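# Slide the racket fully into the open cover

## Task

Get the loose racket completely inside the unzipped cover, where the second racket already lies.

## Robot and tools

Robot: two arms, left_arm and right_arm, each ending in a five-finger hand (right_arm has a right hand, left_arm its mirrored left hand). Bases in the scene frame: left_arm at (-0.040, +0.285, +0.022) m, right_arm at (+0.040, -0.308, +0.007) m, both turned almost not at all about z. A post stands behind the arms. Loose objects may get nudged now and then.

Frames. Scene frame: origin at table-top height midway between the nominal bases, +z up, +x out over the table, left_arm on +y. Reported hand poses (end_effector_position in m, end_effector_quat_wxyz) and Hand targets are in each arm's own base frame. Motion offsets use the current Hand target's own axes. Hand point: 0.05 m in front of the palm and 0.15 m from the wrist face; +z runs along the straight fingers, +y out of the palm, +x across the palm away from the thumb on the right hand, toward the thumb on the left hand. Straight fingertips end 0.06 to 0.07 m past the point along +z, 0.06 m behind it along -y. A wrist bracket on the little-finger side can strike things. Readings may be a few cm off; arms often rest 1 to 3 cm (sometimes 5) low of the command in free air, so that alone does not mean contact.

The 28-number row (all values in [-1, 1], always the full row even if one arm moves): left_arm dx, dy, dz, rx, ry, rz; left hand thumb_turn, thumb_bend, index, middle, ring, little; left force_limit, speed; then the same fourteen for right_arm and its hand. The six pose numbers are an offset, not a pose: they count from the arm's Hand target when the action or move began, in that target's axes; 1.0 = 0.6 m of travel or 180 degrees, and rx, ry, rz form one rotation vector. Repeating an offset moves further. Six zeros asks nothing new of that arm. Each step the commanded orientation is clipped to within 40 degrees of the measured one.

Hand numbers: -1 open, +1 closed for each motor (thumb_turn +1 puts the thumb in front of the palm). force_limit maps -1..+1 to about 0..10 N at the fingertip (0..15 N for the two thumb motors); speed rises from near 0 at -1 to full at +0.48 and stays full above. Hand values are targets, not offsets; there is no 'no change' value, so to keep a hand as is, resend the last eight numbers you sent it (or, before any, its hand_measured six plus hand_force_limit and hand_speed). For a gentle grip close at speed -0.94 or lower. Thumb in front plus fingers grips roughly 0.035 to 0.065 m objects, handles down to about 0.025 m; thumb tip plus index pad can pinch light items up to about 0.08 m. To grip harder, raise force_limit and send a more closed target than hand_measured; to loosen, send a more open one.

Tools:
- execute_actions(actions, cameras): actions is a list of actions; each action is a table of up to 15 rows of 28 numbers, one row per 1/30 s step; a short table repeats its last row to step 15. Every row in an action counts from the same start pose. Images only if actions is empty or cameras asks.
- move(target, speed, blend, blocking, cameras): target is one 28-number row or a list of up to 15; all offsets count from the Hand targets at the move's start, not from the previous target. speed in m/s, 0.002 to 4.3, default 0.25 (turns up to twice that in rad/s), one value or one per target. blend in m for rounding corners, 0 = stop at each target. Capped at 10 s of path. blocking=false returns after about 0.5 s while motion continues. No obstacle avoidance; faster moves stray and hit harder.
- wait(seconds 0 to 3600, cameras): lets time pass, sends nothing new.
- stop(cameras): brakes a running move.
- zoom_image(camera, region [x0, y0, x1, y1] in pixels, at most 504x504): closer look at the newest image of cam_high, cam_low, cam_left_wrist or cam_right_wrist.
- show_instructions(): shows the reference images.
- finished_scene(scene=1): ends irrevocably; the racket must stay inside without help.

Results: hand poses, Hand target (last commanded pose after clipping; next offsets count from it), joint positions, velocities, torques, motor temperatures, and per hand hand_measured, hand_stopped_by (moving, target, force, stalled, fault), hand_load_n (load as fingertip force, positive pushing open; near 0 after a lost grip), hand_force_limit, hand_speed. A move adds a 'move:' line such as done, off_target, moving, held or fault, plus limits (paced = pose clipped, held = steps withheld). A hand resting short of its target may need the remaining distance sent as an offset. Camera sizes: cam_high and cam_low 896x504, wrist cameras 672x504.

Avoid: drops even of millimetres, releasing moving parts, slams or hard pushes, hitting fixed or heavy things, letting anything leave the table, arms or hands touching each other (a hand closing on the other hand's fingers counts), overloading fingers. A blocked arm keeps pressing; command it back past its hand point to release. Long holds, stretched arms or pushing toward unreachable poses heat motors; at 100 °C the arm drops for 30 to 60 s. Joint limits (rad): waist ±2.880, shoulder 0 to 3.142, elbow 0 to 3.019, wrist pitch -1.693 to 1.571, wrist yaw ±1.571, wrist roll ±2.094.

Each tool is called after "Call:" as name([rows], argument=value, ...), one row to a line, values as JSON.

Reference images:

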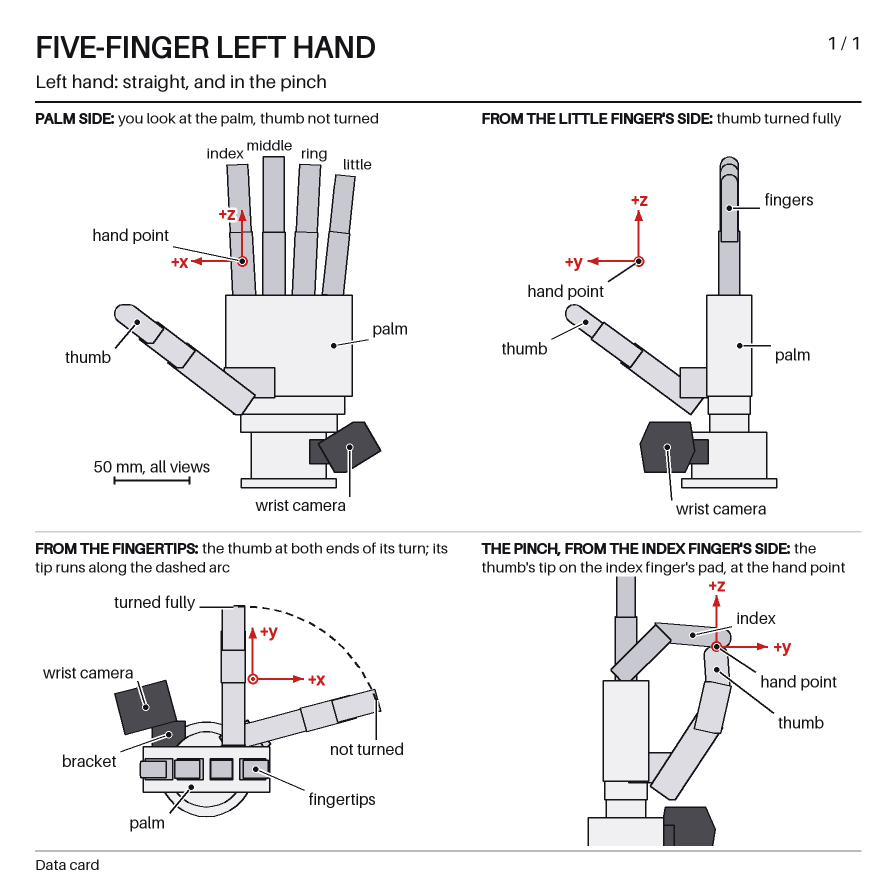

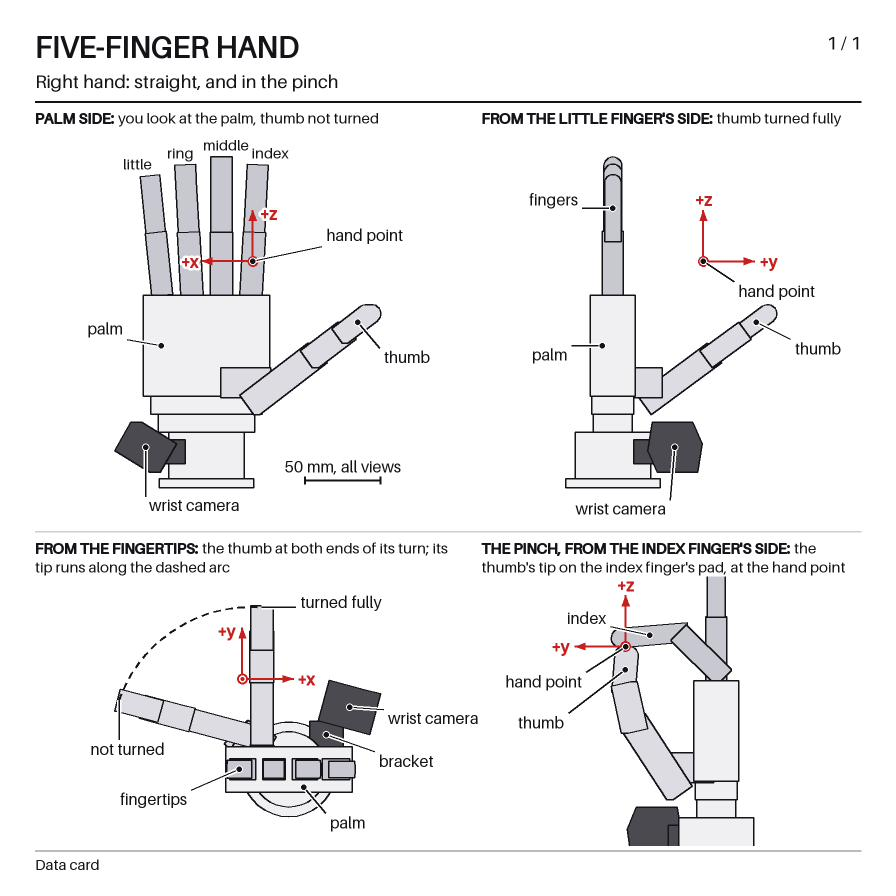

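## Session

Call:
execute_actions(actions=[])

Scene clock: 0.00 s.
left_arm: end_effector_position=(+0.0380, -0.0770, +0.1219) hand_measured=(-1.000, -1.000, -1.000, -1.000, -1.000, -1.000) hand_load_n=(+0.5, +0.0, +0.0, +0.0, +0.0, +0.0) hand_stopped_by=(target, target, target, target, target, target) hand_force_limit=0.00 hand_speed=-0.80 end_effector_quat_wxyz=(-0.028, -0.150, +0.983, +0.097) | right_arm: end_effector_position=(+0.4964, -0.1649, +0.3701) hand_measured=(-1.000, -1.000, -1.000, -1.000, -1.000, -1.000) hand_load_n=(+0.0, +0.0, +0.0, +0.0, +0.0, +0.0) hand_stopped_by=(target, target, target, target, target, target) hand_force_limit=0.00 hand_speed=-0.80 end_effector_quat_wxyz=(+0.421, -0.493, +0.750, -0.131)
Joint positions: left_arm=[-1.003 0.882 0.633 -1.522 -0.027 0.261] | right_arm=[-0.602 1.434 1.571 -1.018 -0.657 0.05]
Joint velocities: within noise
Joint torques (N m): no reading
Motor temperatures (°C): left_arm=[27 34 28 31 29 27] | right_arm=[37 29 28 35 27 34]
Heat: left arm: hottest shoulder 34 °C; right arm: hottest waist 37 °C.
Hand target: left_arm +0.0423, -0.0838, +0.1285; -0.022, -0.150, +0.985, +0.084 | right_arm +0.4988, -0.1665, +0.3902; +0.429, -0.496, +0.740, -0.150

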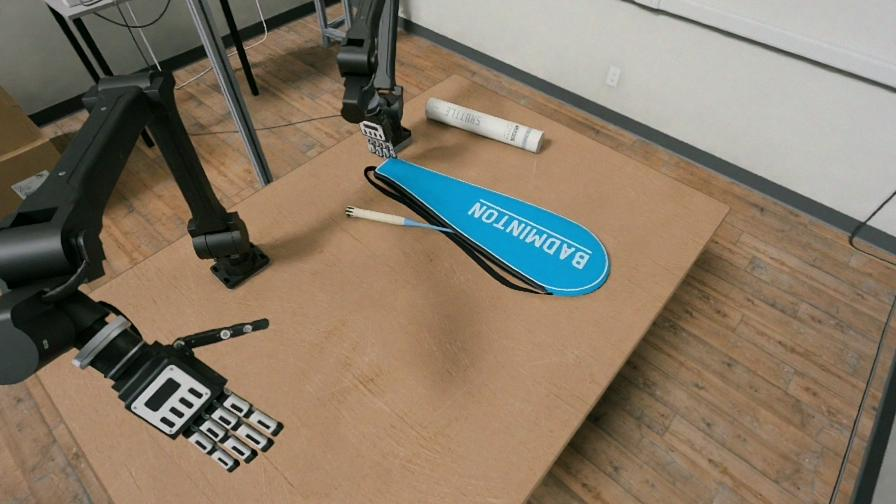

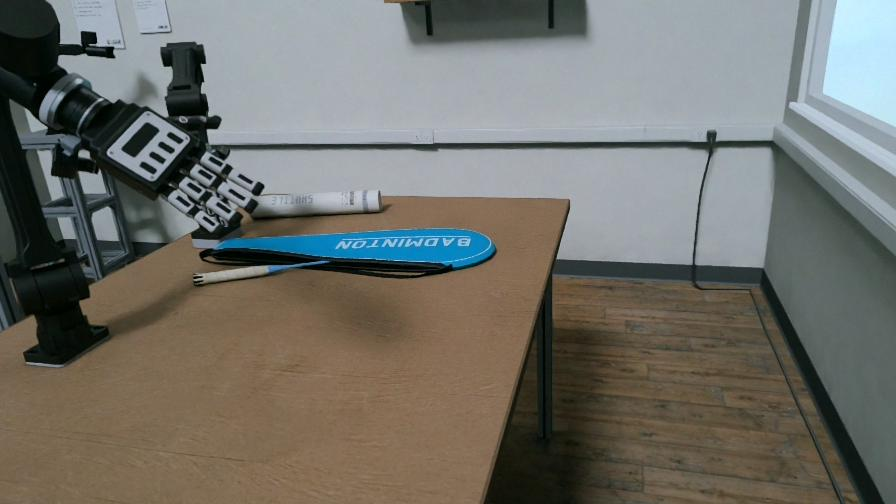

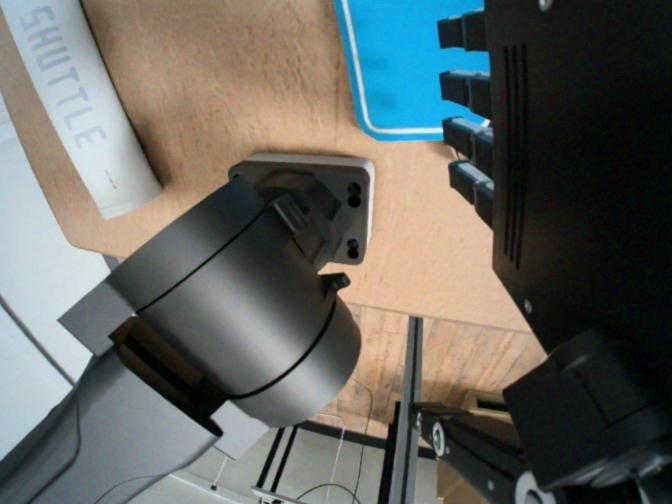

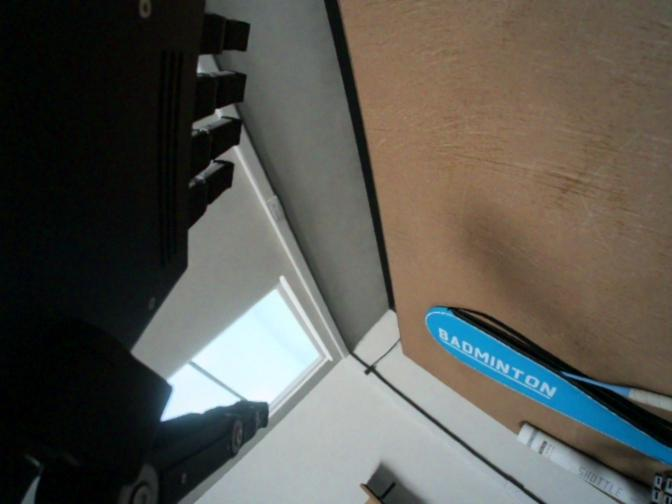

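Call:
zoom_image(camera="cam_high", region=[330, 130, 630, 310])

Call:
zoom_image(camera="cam_low", region=[180, 180, 520, 310])

Call:
zoom_image(camera="cam_high", region=[340, 150, 480, 240])

Call:
zoom_image(camera="cam_right_wrist", region=[400, 280, 672, 504])

Scaled by 1.680 from the camera's image (finer frame: 1280x720).

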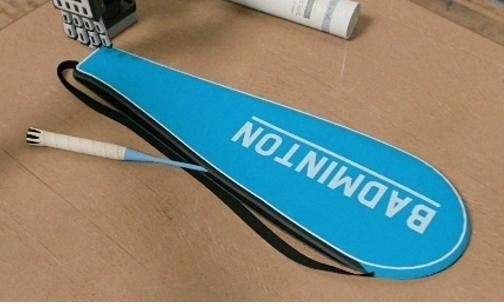

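Scaled by 1.482 from the camera's image (finer frame: 1280x720).

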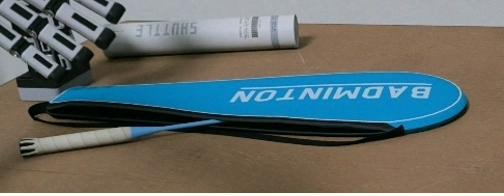

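Scaled by 3.600 from the camera's image (finer frame: 1280x720).

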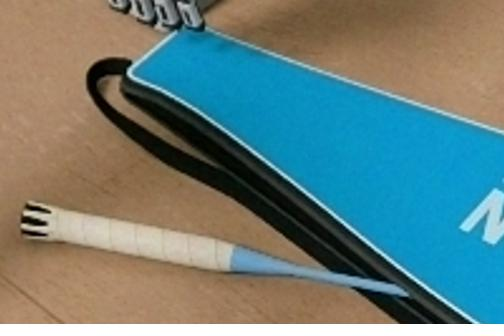

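Scaled by 1.853 from the camera's image (finer frame: 960x720).

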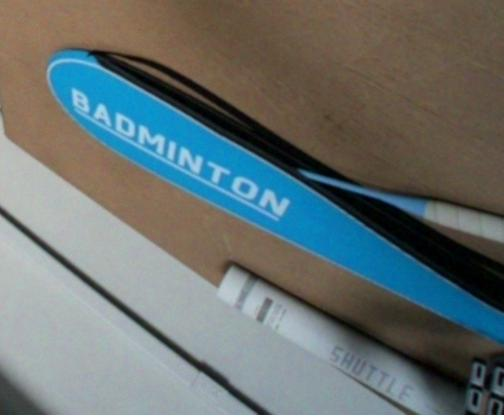

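Call:
move(target=[0,0,0,0,0,0,-1,-1,-1,-1,-1,-1,0,-0.8,-0.257,0.602,-0.195,-0.105,0.299,0.346,-1,-1,-1,-1,-1,-1,0,-0.8], cameras=["all"], speed=0.2)

Scene clock: 48.43 s.
left_arm: end_effector_position=(+0.0380, -0.0770, +0.1219) hand_measured=(-1.000, -1.000, -1.000, -1.000, -1.000, -1.000) hand_load_n=(+0.0, +0.0, +0.0, +0.0, +0.0, +0.0) hand_stopped_by=(target, target, target, target, target, target) hand_force_limit=0.00 hand_speed=-0.80 end_effector_quat_wxyz=(-0.028, -0.150, +0.983, +0.097) | right_arm: end_effector_position=(+0.2161, +0.1076, +0.3020) hand_measured=(-1.000, -1.000, -1.000, -1.000, -1.000, -1.000) hand_load_n=(+0.0, +0.0, +0.0, +0.0, +0.0, +0.0) hand_stopped_by=(target, target, target, target, target, target) hand_force_limit=0.00 hand_speed=-0.80 end_effector_quat_wxyz=(+0.116, -0.008, +0.992, +0.041)
Joint positions: left_arm=[-1.003 0.882 0.633 -1.522 -0.027 0.261] | right_arm=[0.219 0.678 1.023 -1.673 -0.031 1.777]
Joint torques (N m): left_arm=[0.85 -2.2 9.05 -0.31 -0.02 -0.01] | right_arm=[0.97 -0.91 6.83 -0.12 -0.05 0.23]
Motor temperatures (°C): left_arm=[27 34 30 30 29 27] | right_arm=[37 30 35 34 27 33]
Heat: left arm: hottest shoulder 34 °C; right arm: hottest waist 37 °C.
Hand target: left_arm +0.0423, -0.0838, +0.1285; -0.022, -0.150, +0.985, +0.084 | right_arm +0.2102, +0.1100, +0.2995; +0.001, -0.001, +1.000, +0.000
Off the commanded pose: left_arm 0.010 m, 2 deg | right_arm 0.007 m, 14 deg.
joint sent to its limit (right arm) — joint 4 (wrist pitch), lower limit. The joint targets are off in orientation, not in position.
move: off_target (right_arm)

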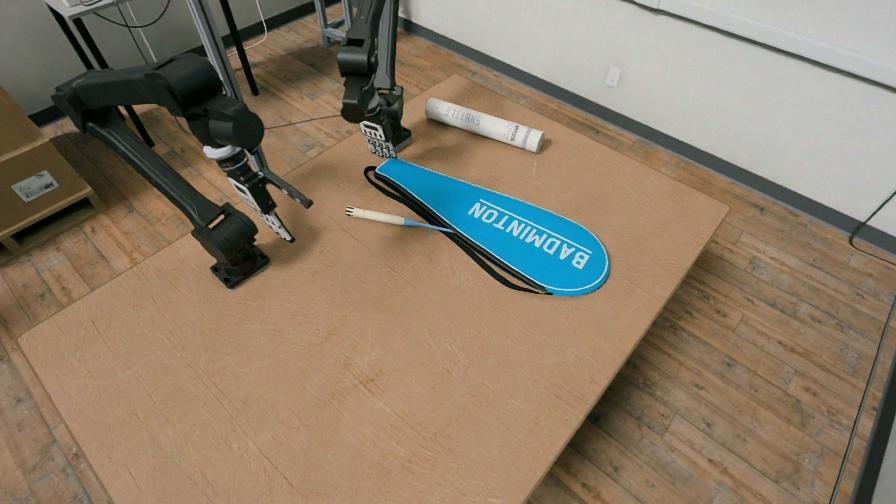

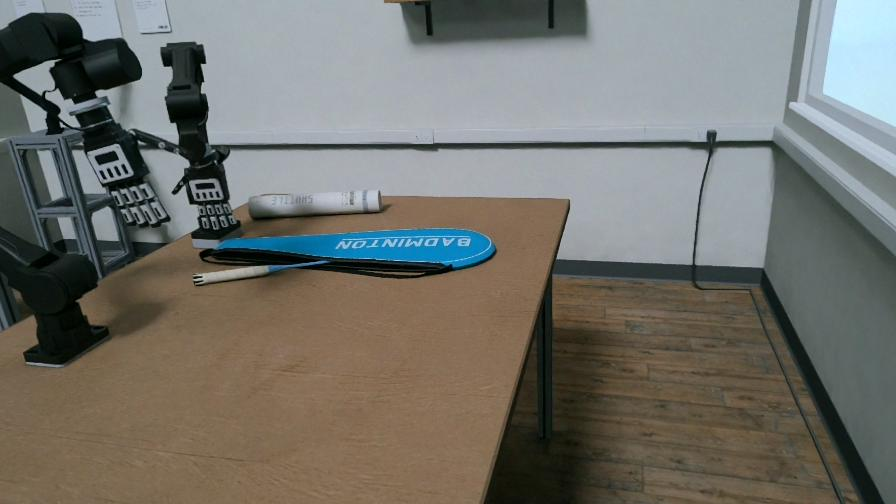

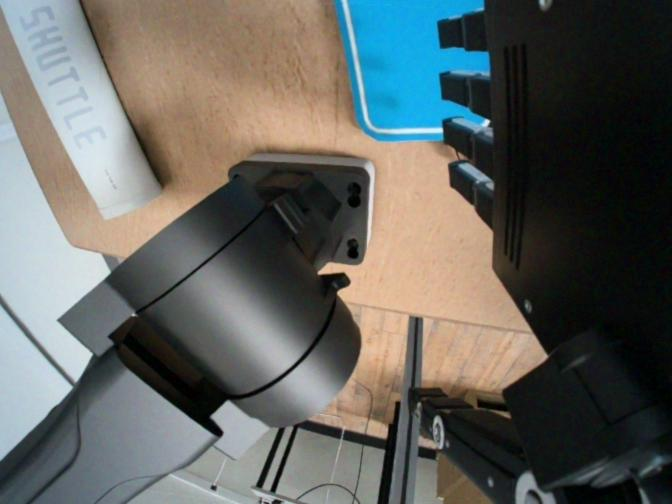

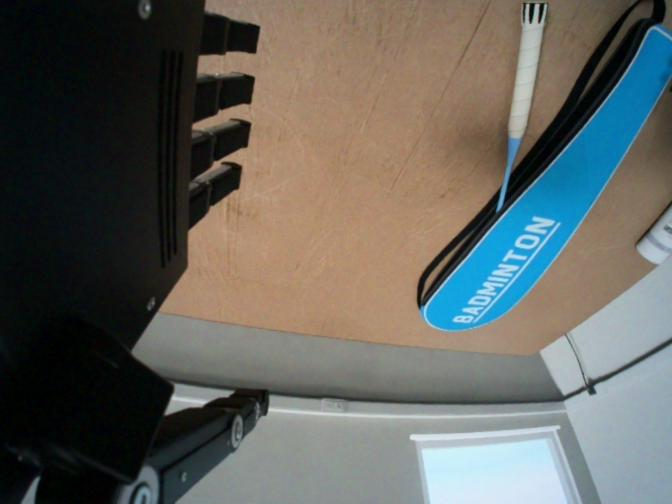

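Call:
zoom_image(camera="cam_right_wrist", region=[400, 0, 672, 340])

Scaled by 1.482 from the camera's image (finer frame: 960x720).

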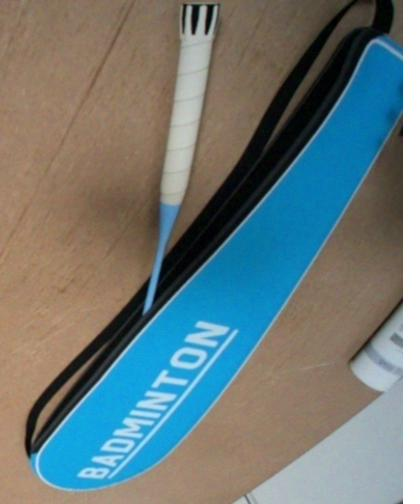

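Call:
move(target=[0,0,0,0,0,0,-1,-1,-1,-1,-1,-1,0,-0.8,0.1,0.017,0.267,0,0,0,-1,-1,-1,-1,-1,-1,0,-0.8], cameras=["all"], speed=0.2)

Scene clock: 146.40 s.
left_arm: end_effector_position=(+0.0380, -0.0770, +0.1219) hand_measured=(-1.000, -1.000, -1.000, -1.000, -1.000, -1.000) hand_load_n=(+0.0, +0.0, +0.0, +0.0, +0.0, +0.0) hand_stopped_by=(target, target, target, target, target, target) hand_force_limit=0.00 hand_speed=-0.80 end_effector_quat_wxyz=(-0.028, -0.150, +0.983, +0.097) | right_arm: end_effector_position=(+0.1488, +0.1165, +0.1400) hand_measured=(-1.000, -1.000, -1.000, -1.000, -1.000, -1.000) hand_load_n=(+0.0, +0.0, +0.0, +0.0, +0.0, +0.0) hand_stopped_by=(target, target, target, target, target, target) hand_force_limit=0.00 hand_speed=-0.80 end_effector_quat_wxyz=(-0.004, +0.004, +1.000, -0.001)
Joint positions: left_arm=[-1.003 0.882 0.633 -1.522 -0.027 0.261] | right_arm=[0.448 0.612 0.625 -1.592 -0.003 2.026]
Joint torques (N m): left_arm=[0.85 -2.2 9.03 -0.27 -0.01 -0.01] | right_arm=[1.08 -0.03 7.02 0.42 0.1 0.24]
Heat: left arm: hottest shoulder 33 °C; right arm: hottest waist 36 °C.
Hand target: left_arm +0.0423, -0.0838, +0.1285; -0.022, -0.150, +0.985, +0.084 | right_arm +0.1506, +0.1202, +0.1391; +0.001, -0.001, +1.000, +0.000
Off the commanded pose: left_arm 0.010 m, 2 deg | right_arm 0.004 m, 1 deg.
move: done

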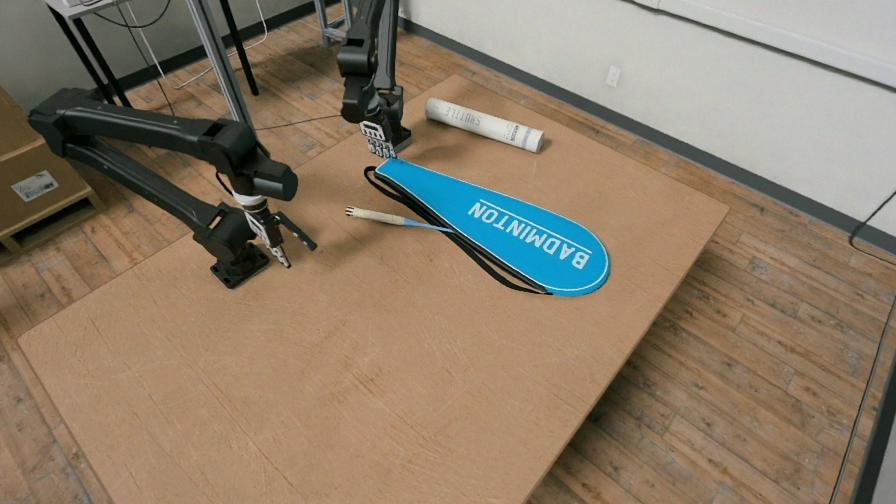

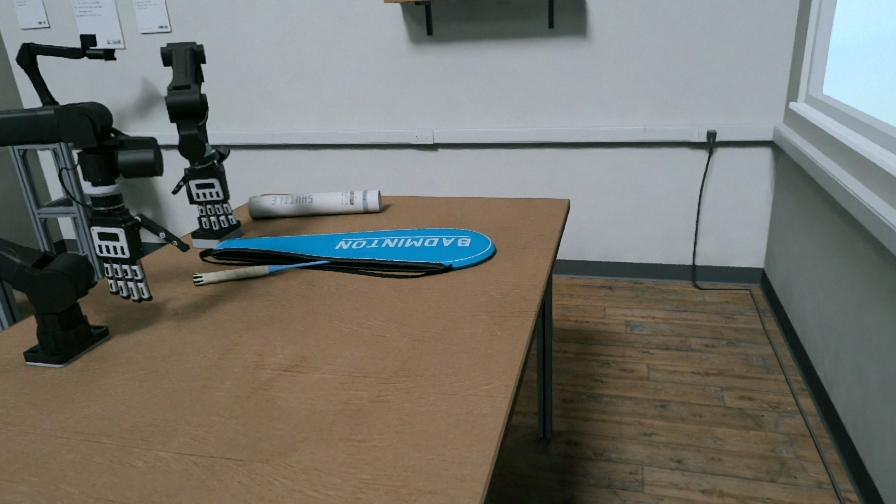

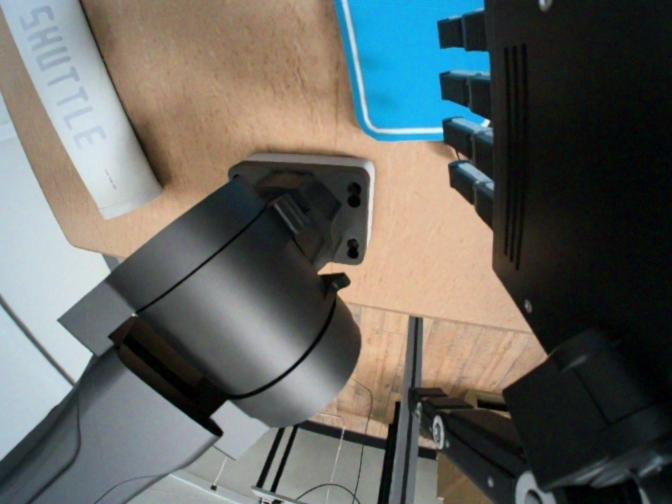

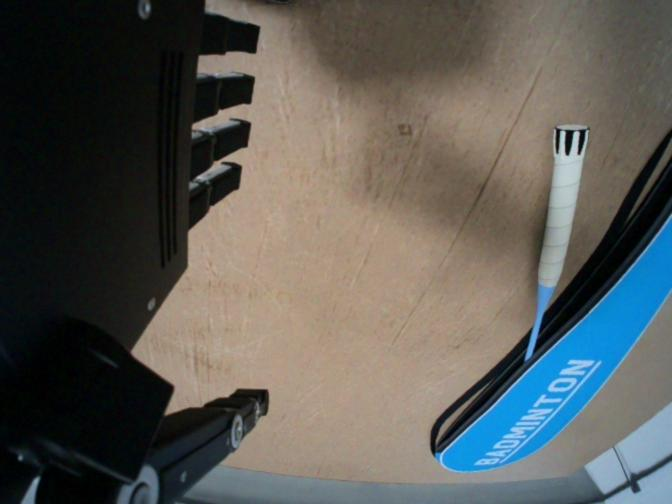

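Call:
zoom_image(camera="cam_right_wrist", region=[430, 120, 672, 480])

Call:
zoom_image(camera="cam_low", region=[190, 220, 340, 300])

Scaled by 1.400 from the camera's image (finer frame: 960x720).

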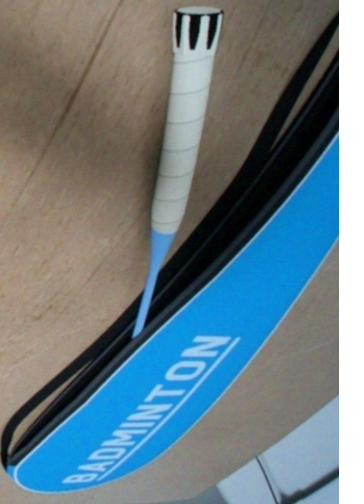

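Scaled by 3.360 from the camera's image (finer frame: 1280x720).

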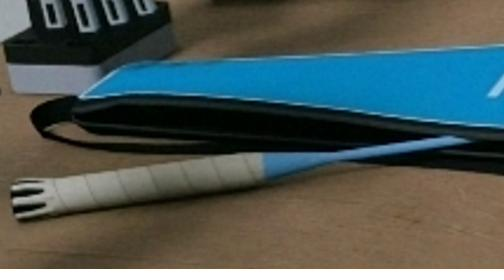

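Call:
move(target=[-0.270,-0.013,-0.176,0.020,0.076,-0.890,-1,-1,-1,-1,-1,-1,0,-0.8,0,0,0,0,0,0,-1,-1,-1,-1,-1,-1,0,-0.8], cameras=["all"], speed=0.2)

Scene clock: 192.80 s.
left_arm: end_effector_position=(+0.1971, -0.0589, +0.2047) hand_measured=(-1.000, -1.000, -1.000, -1.000, -1.000, -1.000) hand_load_n=(+0.0, +0.0, +0.0, +0.0, +0.0, +0.0) hand_stopped_by=(target, target, target, target, target, target) hand_force_limit=0.00 hand_speed=-0.80 end_effector_quat_wxyz=(+0.005, +1.000, -0.021, -0.021) | right_arm: end_effector_position=(+0.1488, +0.1165, +0.1400) hand_measured=(-1.000, -1.000, -1.000, -1.000, -1.000, -1.000) hand_load_n=(+0.0, +0.0, +0.0, +0.0, +0.0, +0.0) hand_stopped_by=(target, target, target, target, target, target) hand_force_limit=0.00 hand_speed=-0.80 end_effector_quat_wxyz=(-0.004, +0.004, +1.000, -0.001)
Joint positions: left_arm=[0.028 0.776 0.852 -1.688 0.009 -1.501] | right_arm=[0.448 0.612 0.625 -1.592 -0.003 2.026]
Joint torques (N m): left_arm=[0.15 -1.79 12.07 -0.38 -0.1 -0.16] | right_arm=[1.08 -0.03 7.02 0.43 0.1 0.23]
Heat: left arm: hottest shoulder 33 °C; right arm: hottest waist 35 °C.
Hand target: left_arm +0.2063, -0.0594, +0.2281; +0.000, +1.000, -0.016, -0.001 | right_arm +0.1506, +0.1202, +0.1391; +0.001, -0.001, +1.000, +0.000
Off the commanded pose: left_arm 0.025 m, 2 deg | right_arm 0.004 m, 1 deg.
joint sent to its limit (left arm) — joint 4 (wrist pitch), lower limit. The joint targets are off in position, not in orientation.
move: off_target (left_arm)

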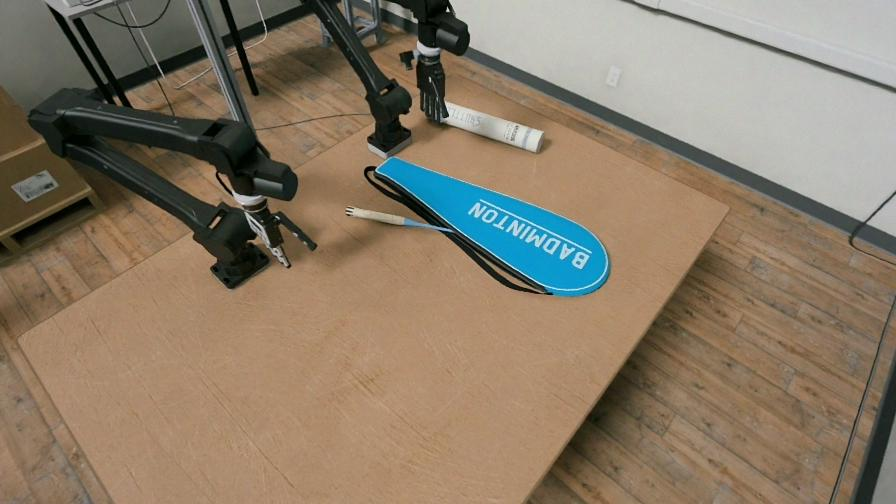

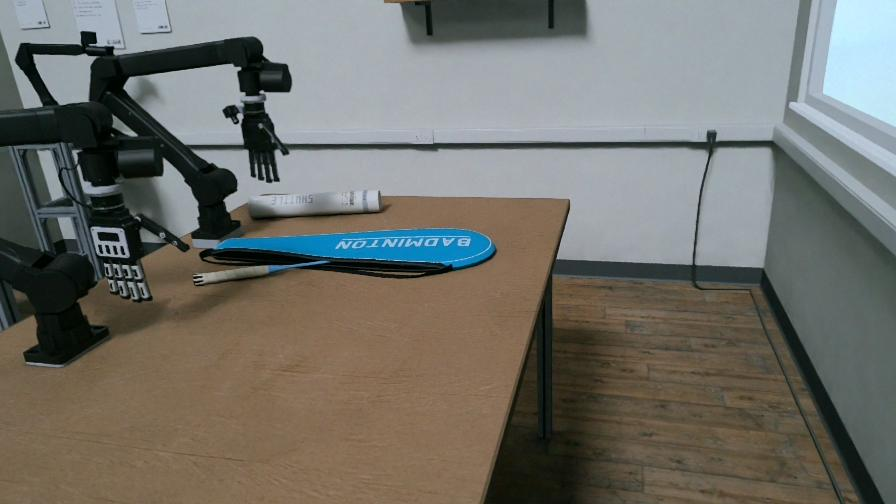

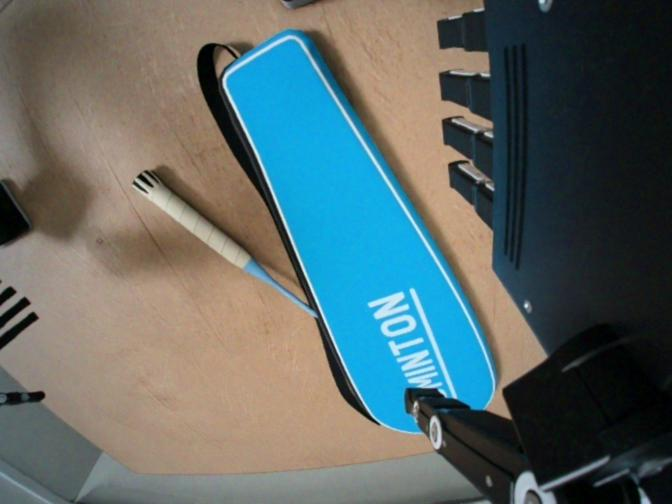

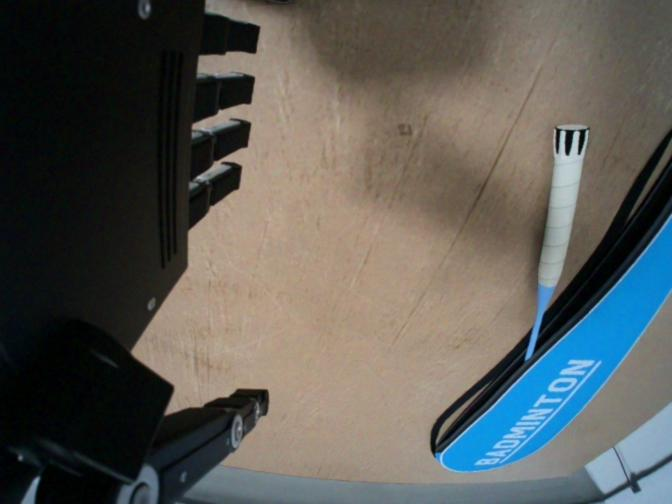

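Call:
zoom_image(camera="cam_left_wrist", region=[110, 0, 510, 440])

Scaled by 1.145 from the camera's image (finer frame: 960x720).

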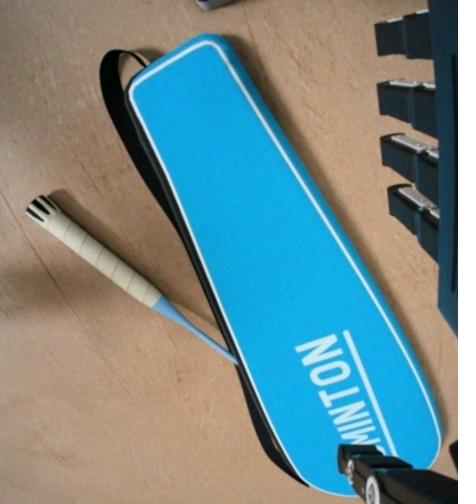

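Call:
move([
  [0,0,0,0,0,0,-1,-1,-1,-1,-1,-1,0,-0.8,0,0,-0.05,0,0,-0.444,-1,-1,-1,-1,-1,-1,0,-0.8],
  [0,0,0,0,0,0,-1,-1,-1,-1,-1,-1,0,-0.8,0,0.113,0.043,0.058,0.441,0.813,-1,-1,-1,-1,-1,-1,0,-0.8],
], cameras=["all"], speed=0.3, blend=0.03)

Scene clock: 231.47 s.
left_arm: end_effector_position=(+0.1971, -0.0588, +0.2047) hand_measured=(-1.000, -1.000, -1.000, -1.000, -1.000, -1.000) hand_load_n=(+0.0, +0.0, +0.0, -0.5, +0.0, +0.0) hand_stopped_by=(target, target, target, target, target, target) hand_force_limit=0.00 hand_speed=-0.80 end_effector_quat_wxyz=(+0.005, +1.000, -0.021, -0.021) | right_arm: end_effector_position=(+0.1430, +0.1889, +0.1072) hand_measured=(-1.000, -1.000, -1.000, -1.000, -1.000, -1.000) hand_load_n=(-0.5, +0.0, -0.5, +0.0, +0.0, +0.0) hand_stopped_by=(target, target, target, target, target, target) hand_force_limit=0.00 hand_speed=-0.80 end_effector_quat_wxyz=(-0.469, +0.872, +0.120, -0.068)
Joint positions: left_arm=[0.028 0.776 0.852 -1.688 0.008 -1.502] | right_arm=[0.34 0.958 0.579 -1.1 -0.985 -1.454]
Joint torques (N m): left_arm=[0.09 -1.79 12.08 -0.38 -0.1 -0.17] | right_arm=[-1.49 -2.08 8.27 -0.49 -0.92 0.04]
Heat: left arm: hottest elbow 34 °C; right arm: hottest waist 35 °C.
Hand target: left_arm +0.2063, -0.0593, +0.2281; +0.000, +1.000, -0.016, -0.001 | right_arm +0.1505, +0.1880, +0.1133; -0.473, +0.871, +0.116, -0.062
Off the commanded pose: left_arm 0.025 m, 2 deg | right_arm 0.010 m, 1 deg.
joint sent to its limit (left arm) — joint 4 (wrist pitch), lower limit. The joint targets are off in position, not in orientation.
move: done

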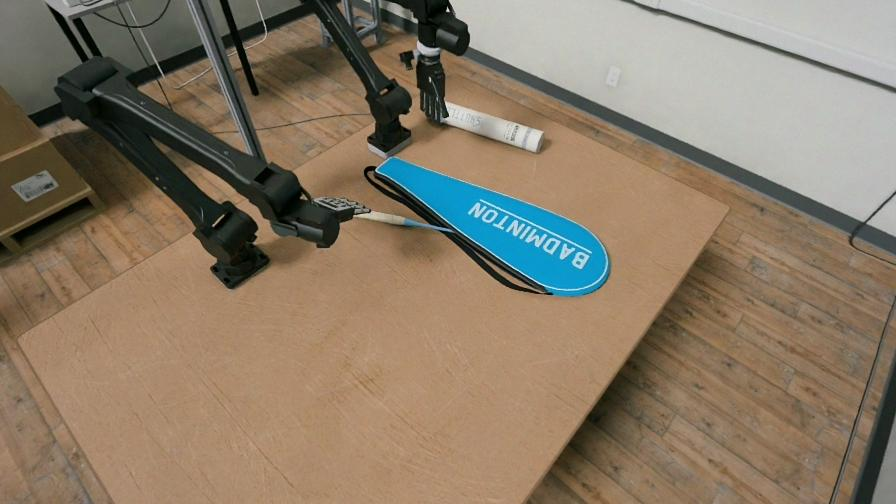

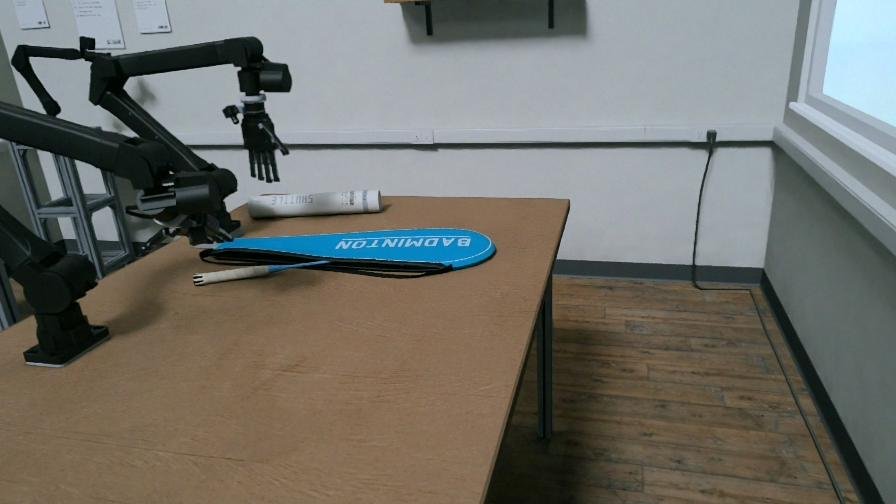

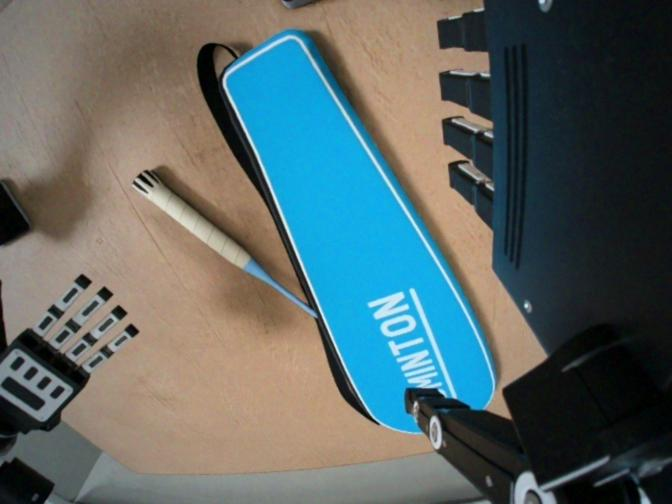

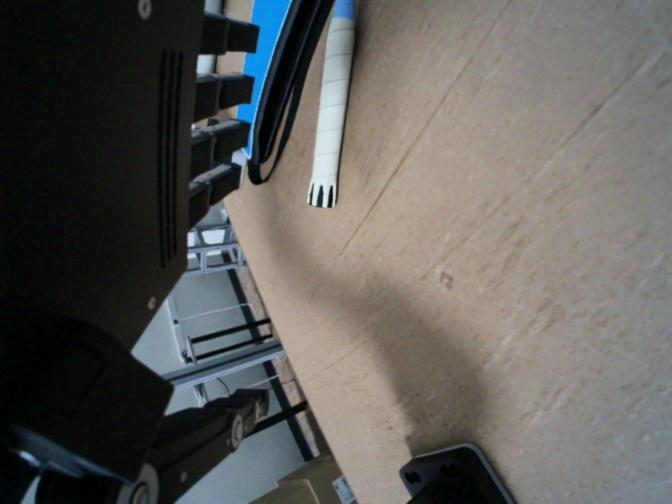

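Call:
move(target=[0,0,0,0,0,0,-1,-1,-1,-1,-1,-1,0,-0.8,0.011,0.142,0.088,0,0,0,-1,-1,-1,-1,-1,-1,0,-0.8], cameras=["cam_high","cam_low","cam_left_wrist","cam_right_wrist"], speed=0.1)

Scene clock: 241.93 s.
left_arm: end_effector_position=(+0.1971, -0.0588, +0.2047) hand_measured=(-1.000, -1.000, -1.000, -1.000, -1.000, -1.000) hand_load_n=(+0.0, +0.0, +0.0, +0.0, +0.0, +0.0) hand_stopped_by=(target, target, target, target, target, target) hand_force_limit=0.00 hand_speed=-0.80 end_effector_quat_wxyz=(+0.005, +1.000, -0.021, -0.021) | right_arm: end_effector_position=(+0.1536, +0.1885, +0.0148) hand_measured=(-1.000, -1.000, -1.000, -1.000, -1.000, -1.000) hand_load_n=(+0.0, +0.0, -0.5, +0.0, +0.0, +0.0) hand_stopped_by=(target, target, target, target, target, target) hand_force_limit=0.00 hand_speed=-0.80 end_effector_quat_wxyz=(-0.469, +0.872, +0.120, -0.068)
Joint positions: left_arm=[0.028 0.776 0.852 -1.688 0.008 -1.502] | right_arm=[0.323 1.204 0.445 -0.747 -0.987 -1.486]
Joint torques (N m): left_arm=[0.09 -1.79 12.05 -0.38 -0.1 -0.17] | right_arm=[-1.03 -3.25 5.07 0.54 -0.92 0.12]
Motor temperatures (°C): left_arm=[26 32 35 29 28 27] | right_arm=[35 28 34 32 27 30]
Heat: left arm: hottest elbow 35 °C; right arm: hottest waist 35 °C.
Hand target: left_arm +0.2063, -0.0593, +0.2281; +0.000, +1.000, -0.016, -0.001 | right_arm +0.1577, +0.1876, +0.0132; -0.473, +0.871, +0.116, -0.062
Off the commanded pose: left_arm 0.025 m, 2 deg | right_arm 0.005 m, 1 deg.
joint sent to its limit (left arm) — joint 4 (wrist pitch), lower limit. The joint targets are off in position, not in orientation.
move: done

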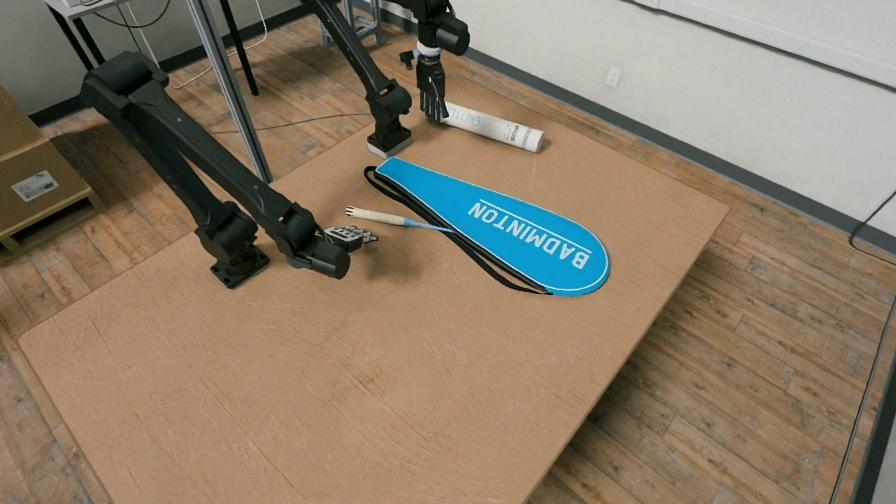

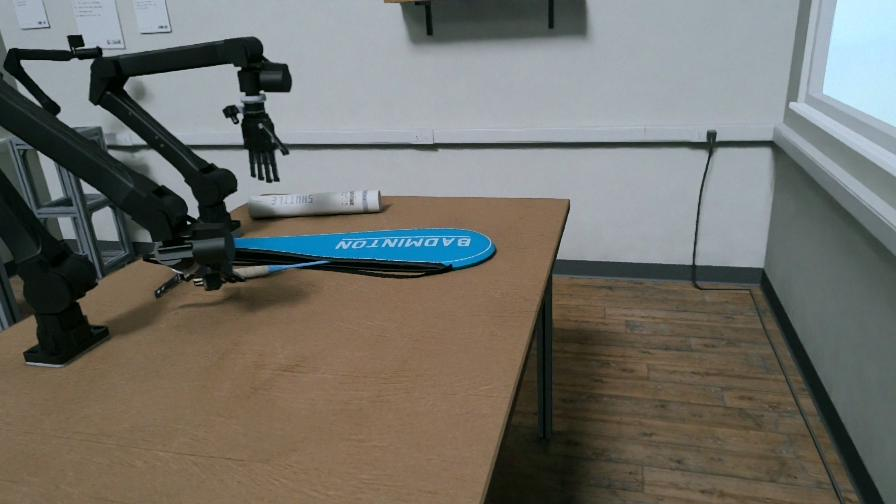

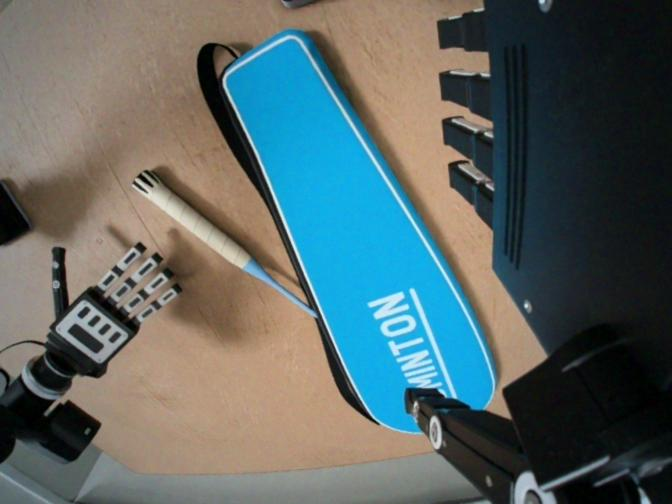

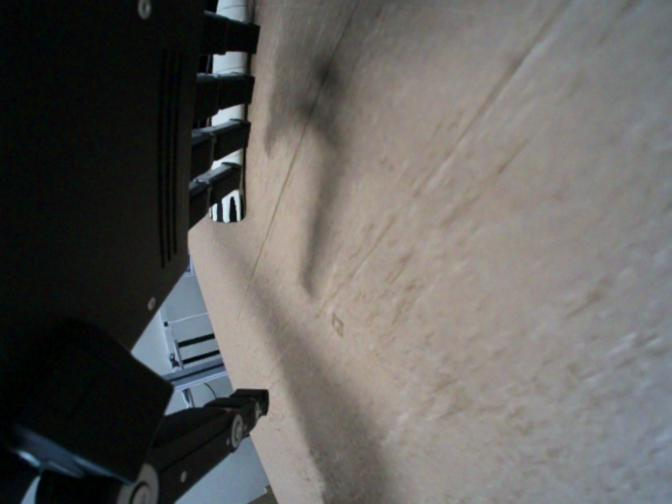

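Call:
move(target=[0,0,0,0,0,0,-1,-1,-1,-1,-1,-1,0,-0.8,-0.0274,0.0175,0.0217,0,0,0,-1,-1,-1,-1,-1,-1,0,-0.8], cameras=["cam_low","cam_left_wrist","cam_right_wrist"], speed=0.08)

Call:
zoom_image(camera="cam_low", region=[130, 210, 330, 320])

Call:
zoom_image(camera="cam_right_wrist", region=[180, 0, 380, 240])

Scene clock: 254.60 s.
left_arm: end_effector_position=(+0.1971, -0.0588, +0.2047) hand_measured=(-1.000, -1.000, -1.000, -1.000, -1.000, -1.000) hand_load_n=(+0.0, +0.0, +0.0, +0.0, +0.0, +0.0) hand_stopped_by=(target, target, target, target, target, target) hand_force_limit=0.00 hand_speed=-0.80 end_effector_quat_wxyz=(+0.005, +1.000, -0.021, -0.021) | right_arm: end_effector_position=(+0.1414, +0.1853, -0.0025) hand_measured=(-1.000, -1.000, -1.000, -1.000, -1.000, -1.000) hand_load_n=(+0.0, +0.0, +0.0, +0.0, +0.0, +0.0) hand_stopped_by=(target, target, target, target, target, target) hand_force_limit=0.00 hand_speed=-0.80 end_effector_quat_wxyz=(-0.471, +0.873, +0.112, -0.063)
Joint positions: left_arm=[0.028 0.776 0.852 -1.688 0.008 -1.502] | right_arm=[0.323 1.204 0.379 -0.649 -0.987 -1.45]
Joint torques (N m): left_arm=[0.09 -1.79 12.07 -0.36 -0.1 -0.17] | right_arm=[0.97 -3.49 4.71 0.59 -0.82 0.25]
Heat: left arm: hottest elbow 35 °C; right arm: hottest waist 35 °C.
Hand target: left_arm +0.2063, -0.0593, +0.2281; +0.000, +1.000, -0.016, -0.001 | right_arm +0.1405, +0.1884, -0.0028; -0.473, +0.871, +0.116, -0.062
Off the commanded pose: left_arm 0.025 m, 2 deg | right_arm 0.003 m, 1 deg.
joint sent to its limit (left arm) — joint 4 (wrist pitch), lower limit. The joint targets are off in position, not in orientation.
move: done

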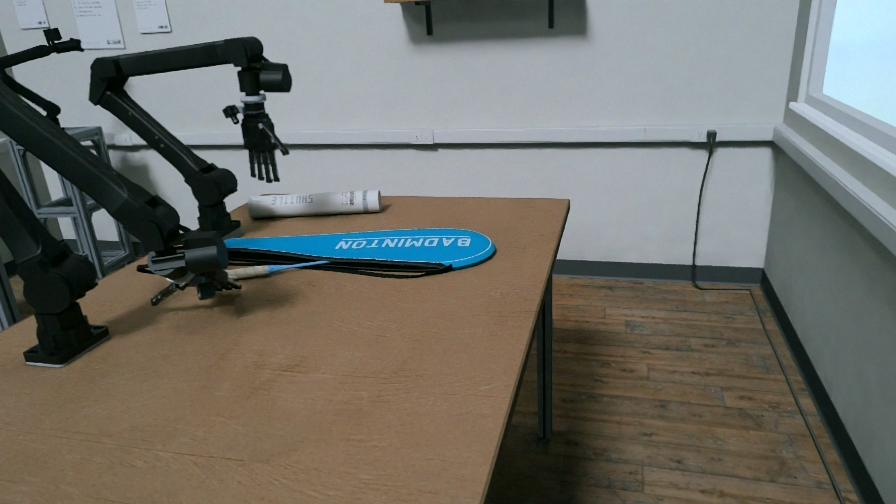

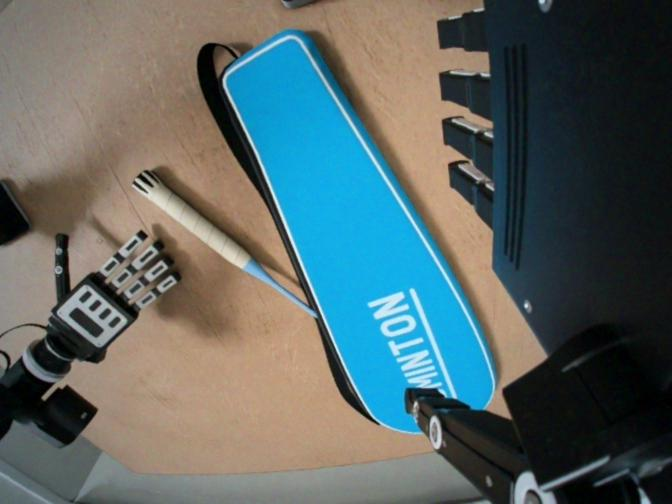

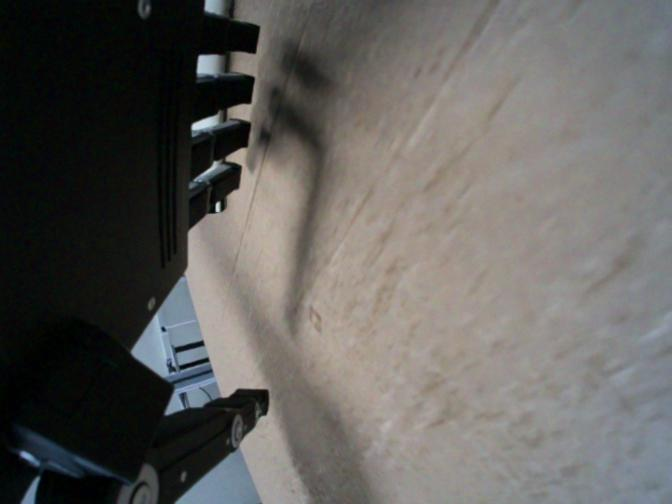

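Scaled by 2.520 from the camera's image (finer frame: 1280x720).

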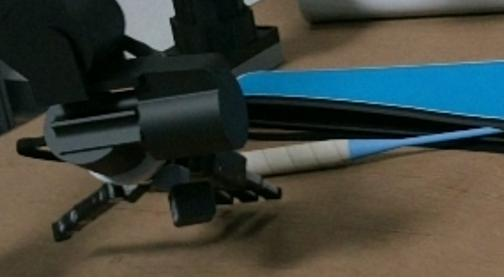

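Scaled by 2.100 from the camera's image (finer frame: 960x720).

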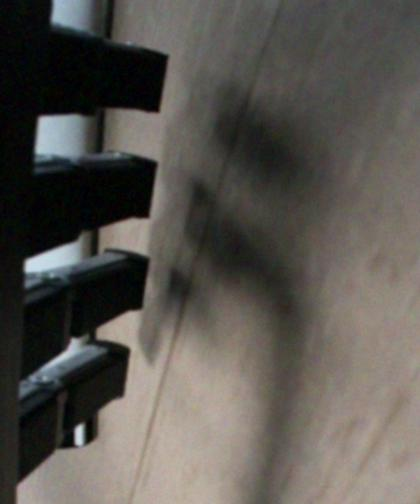

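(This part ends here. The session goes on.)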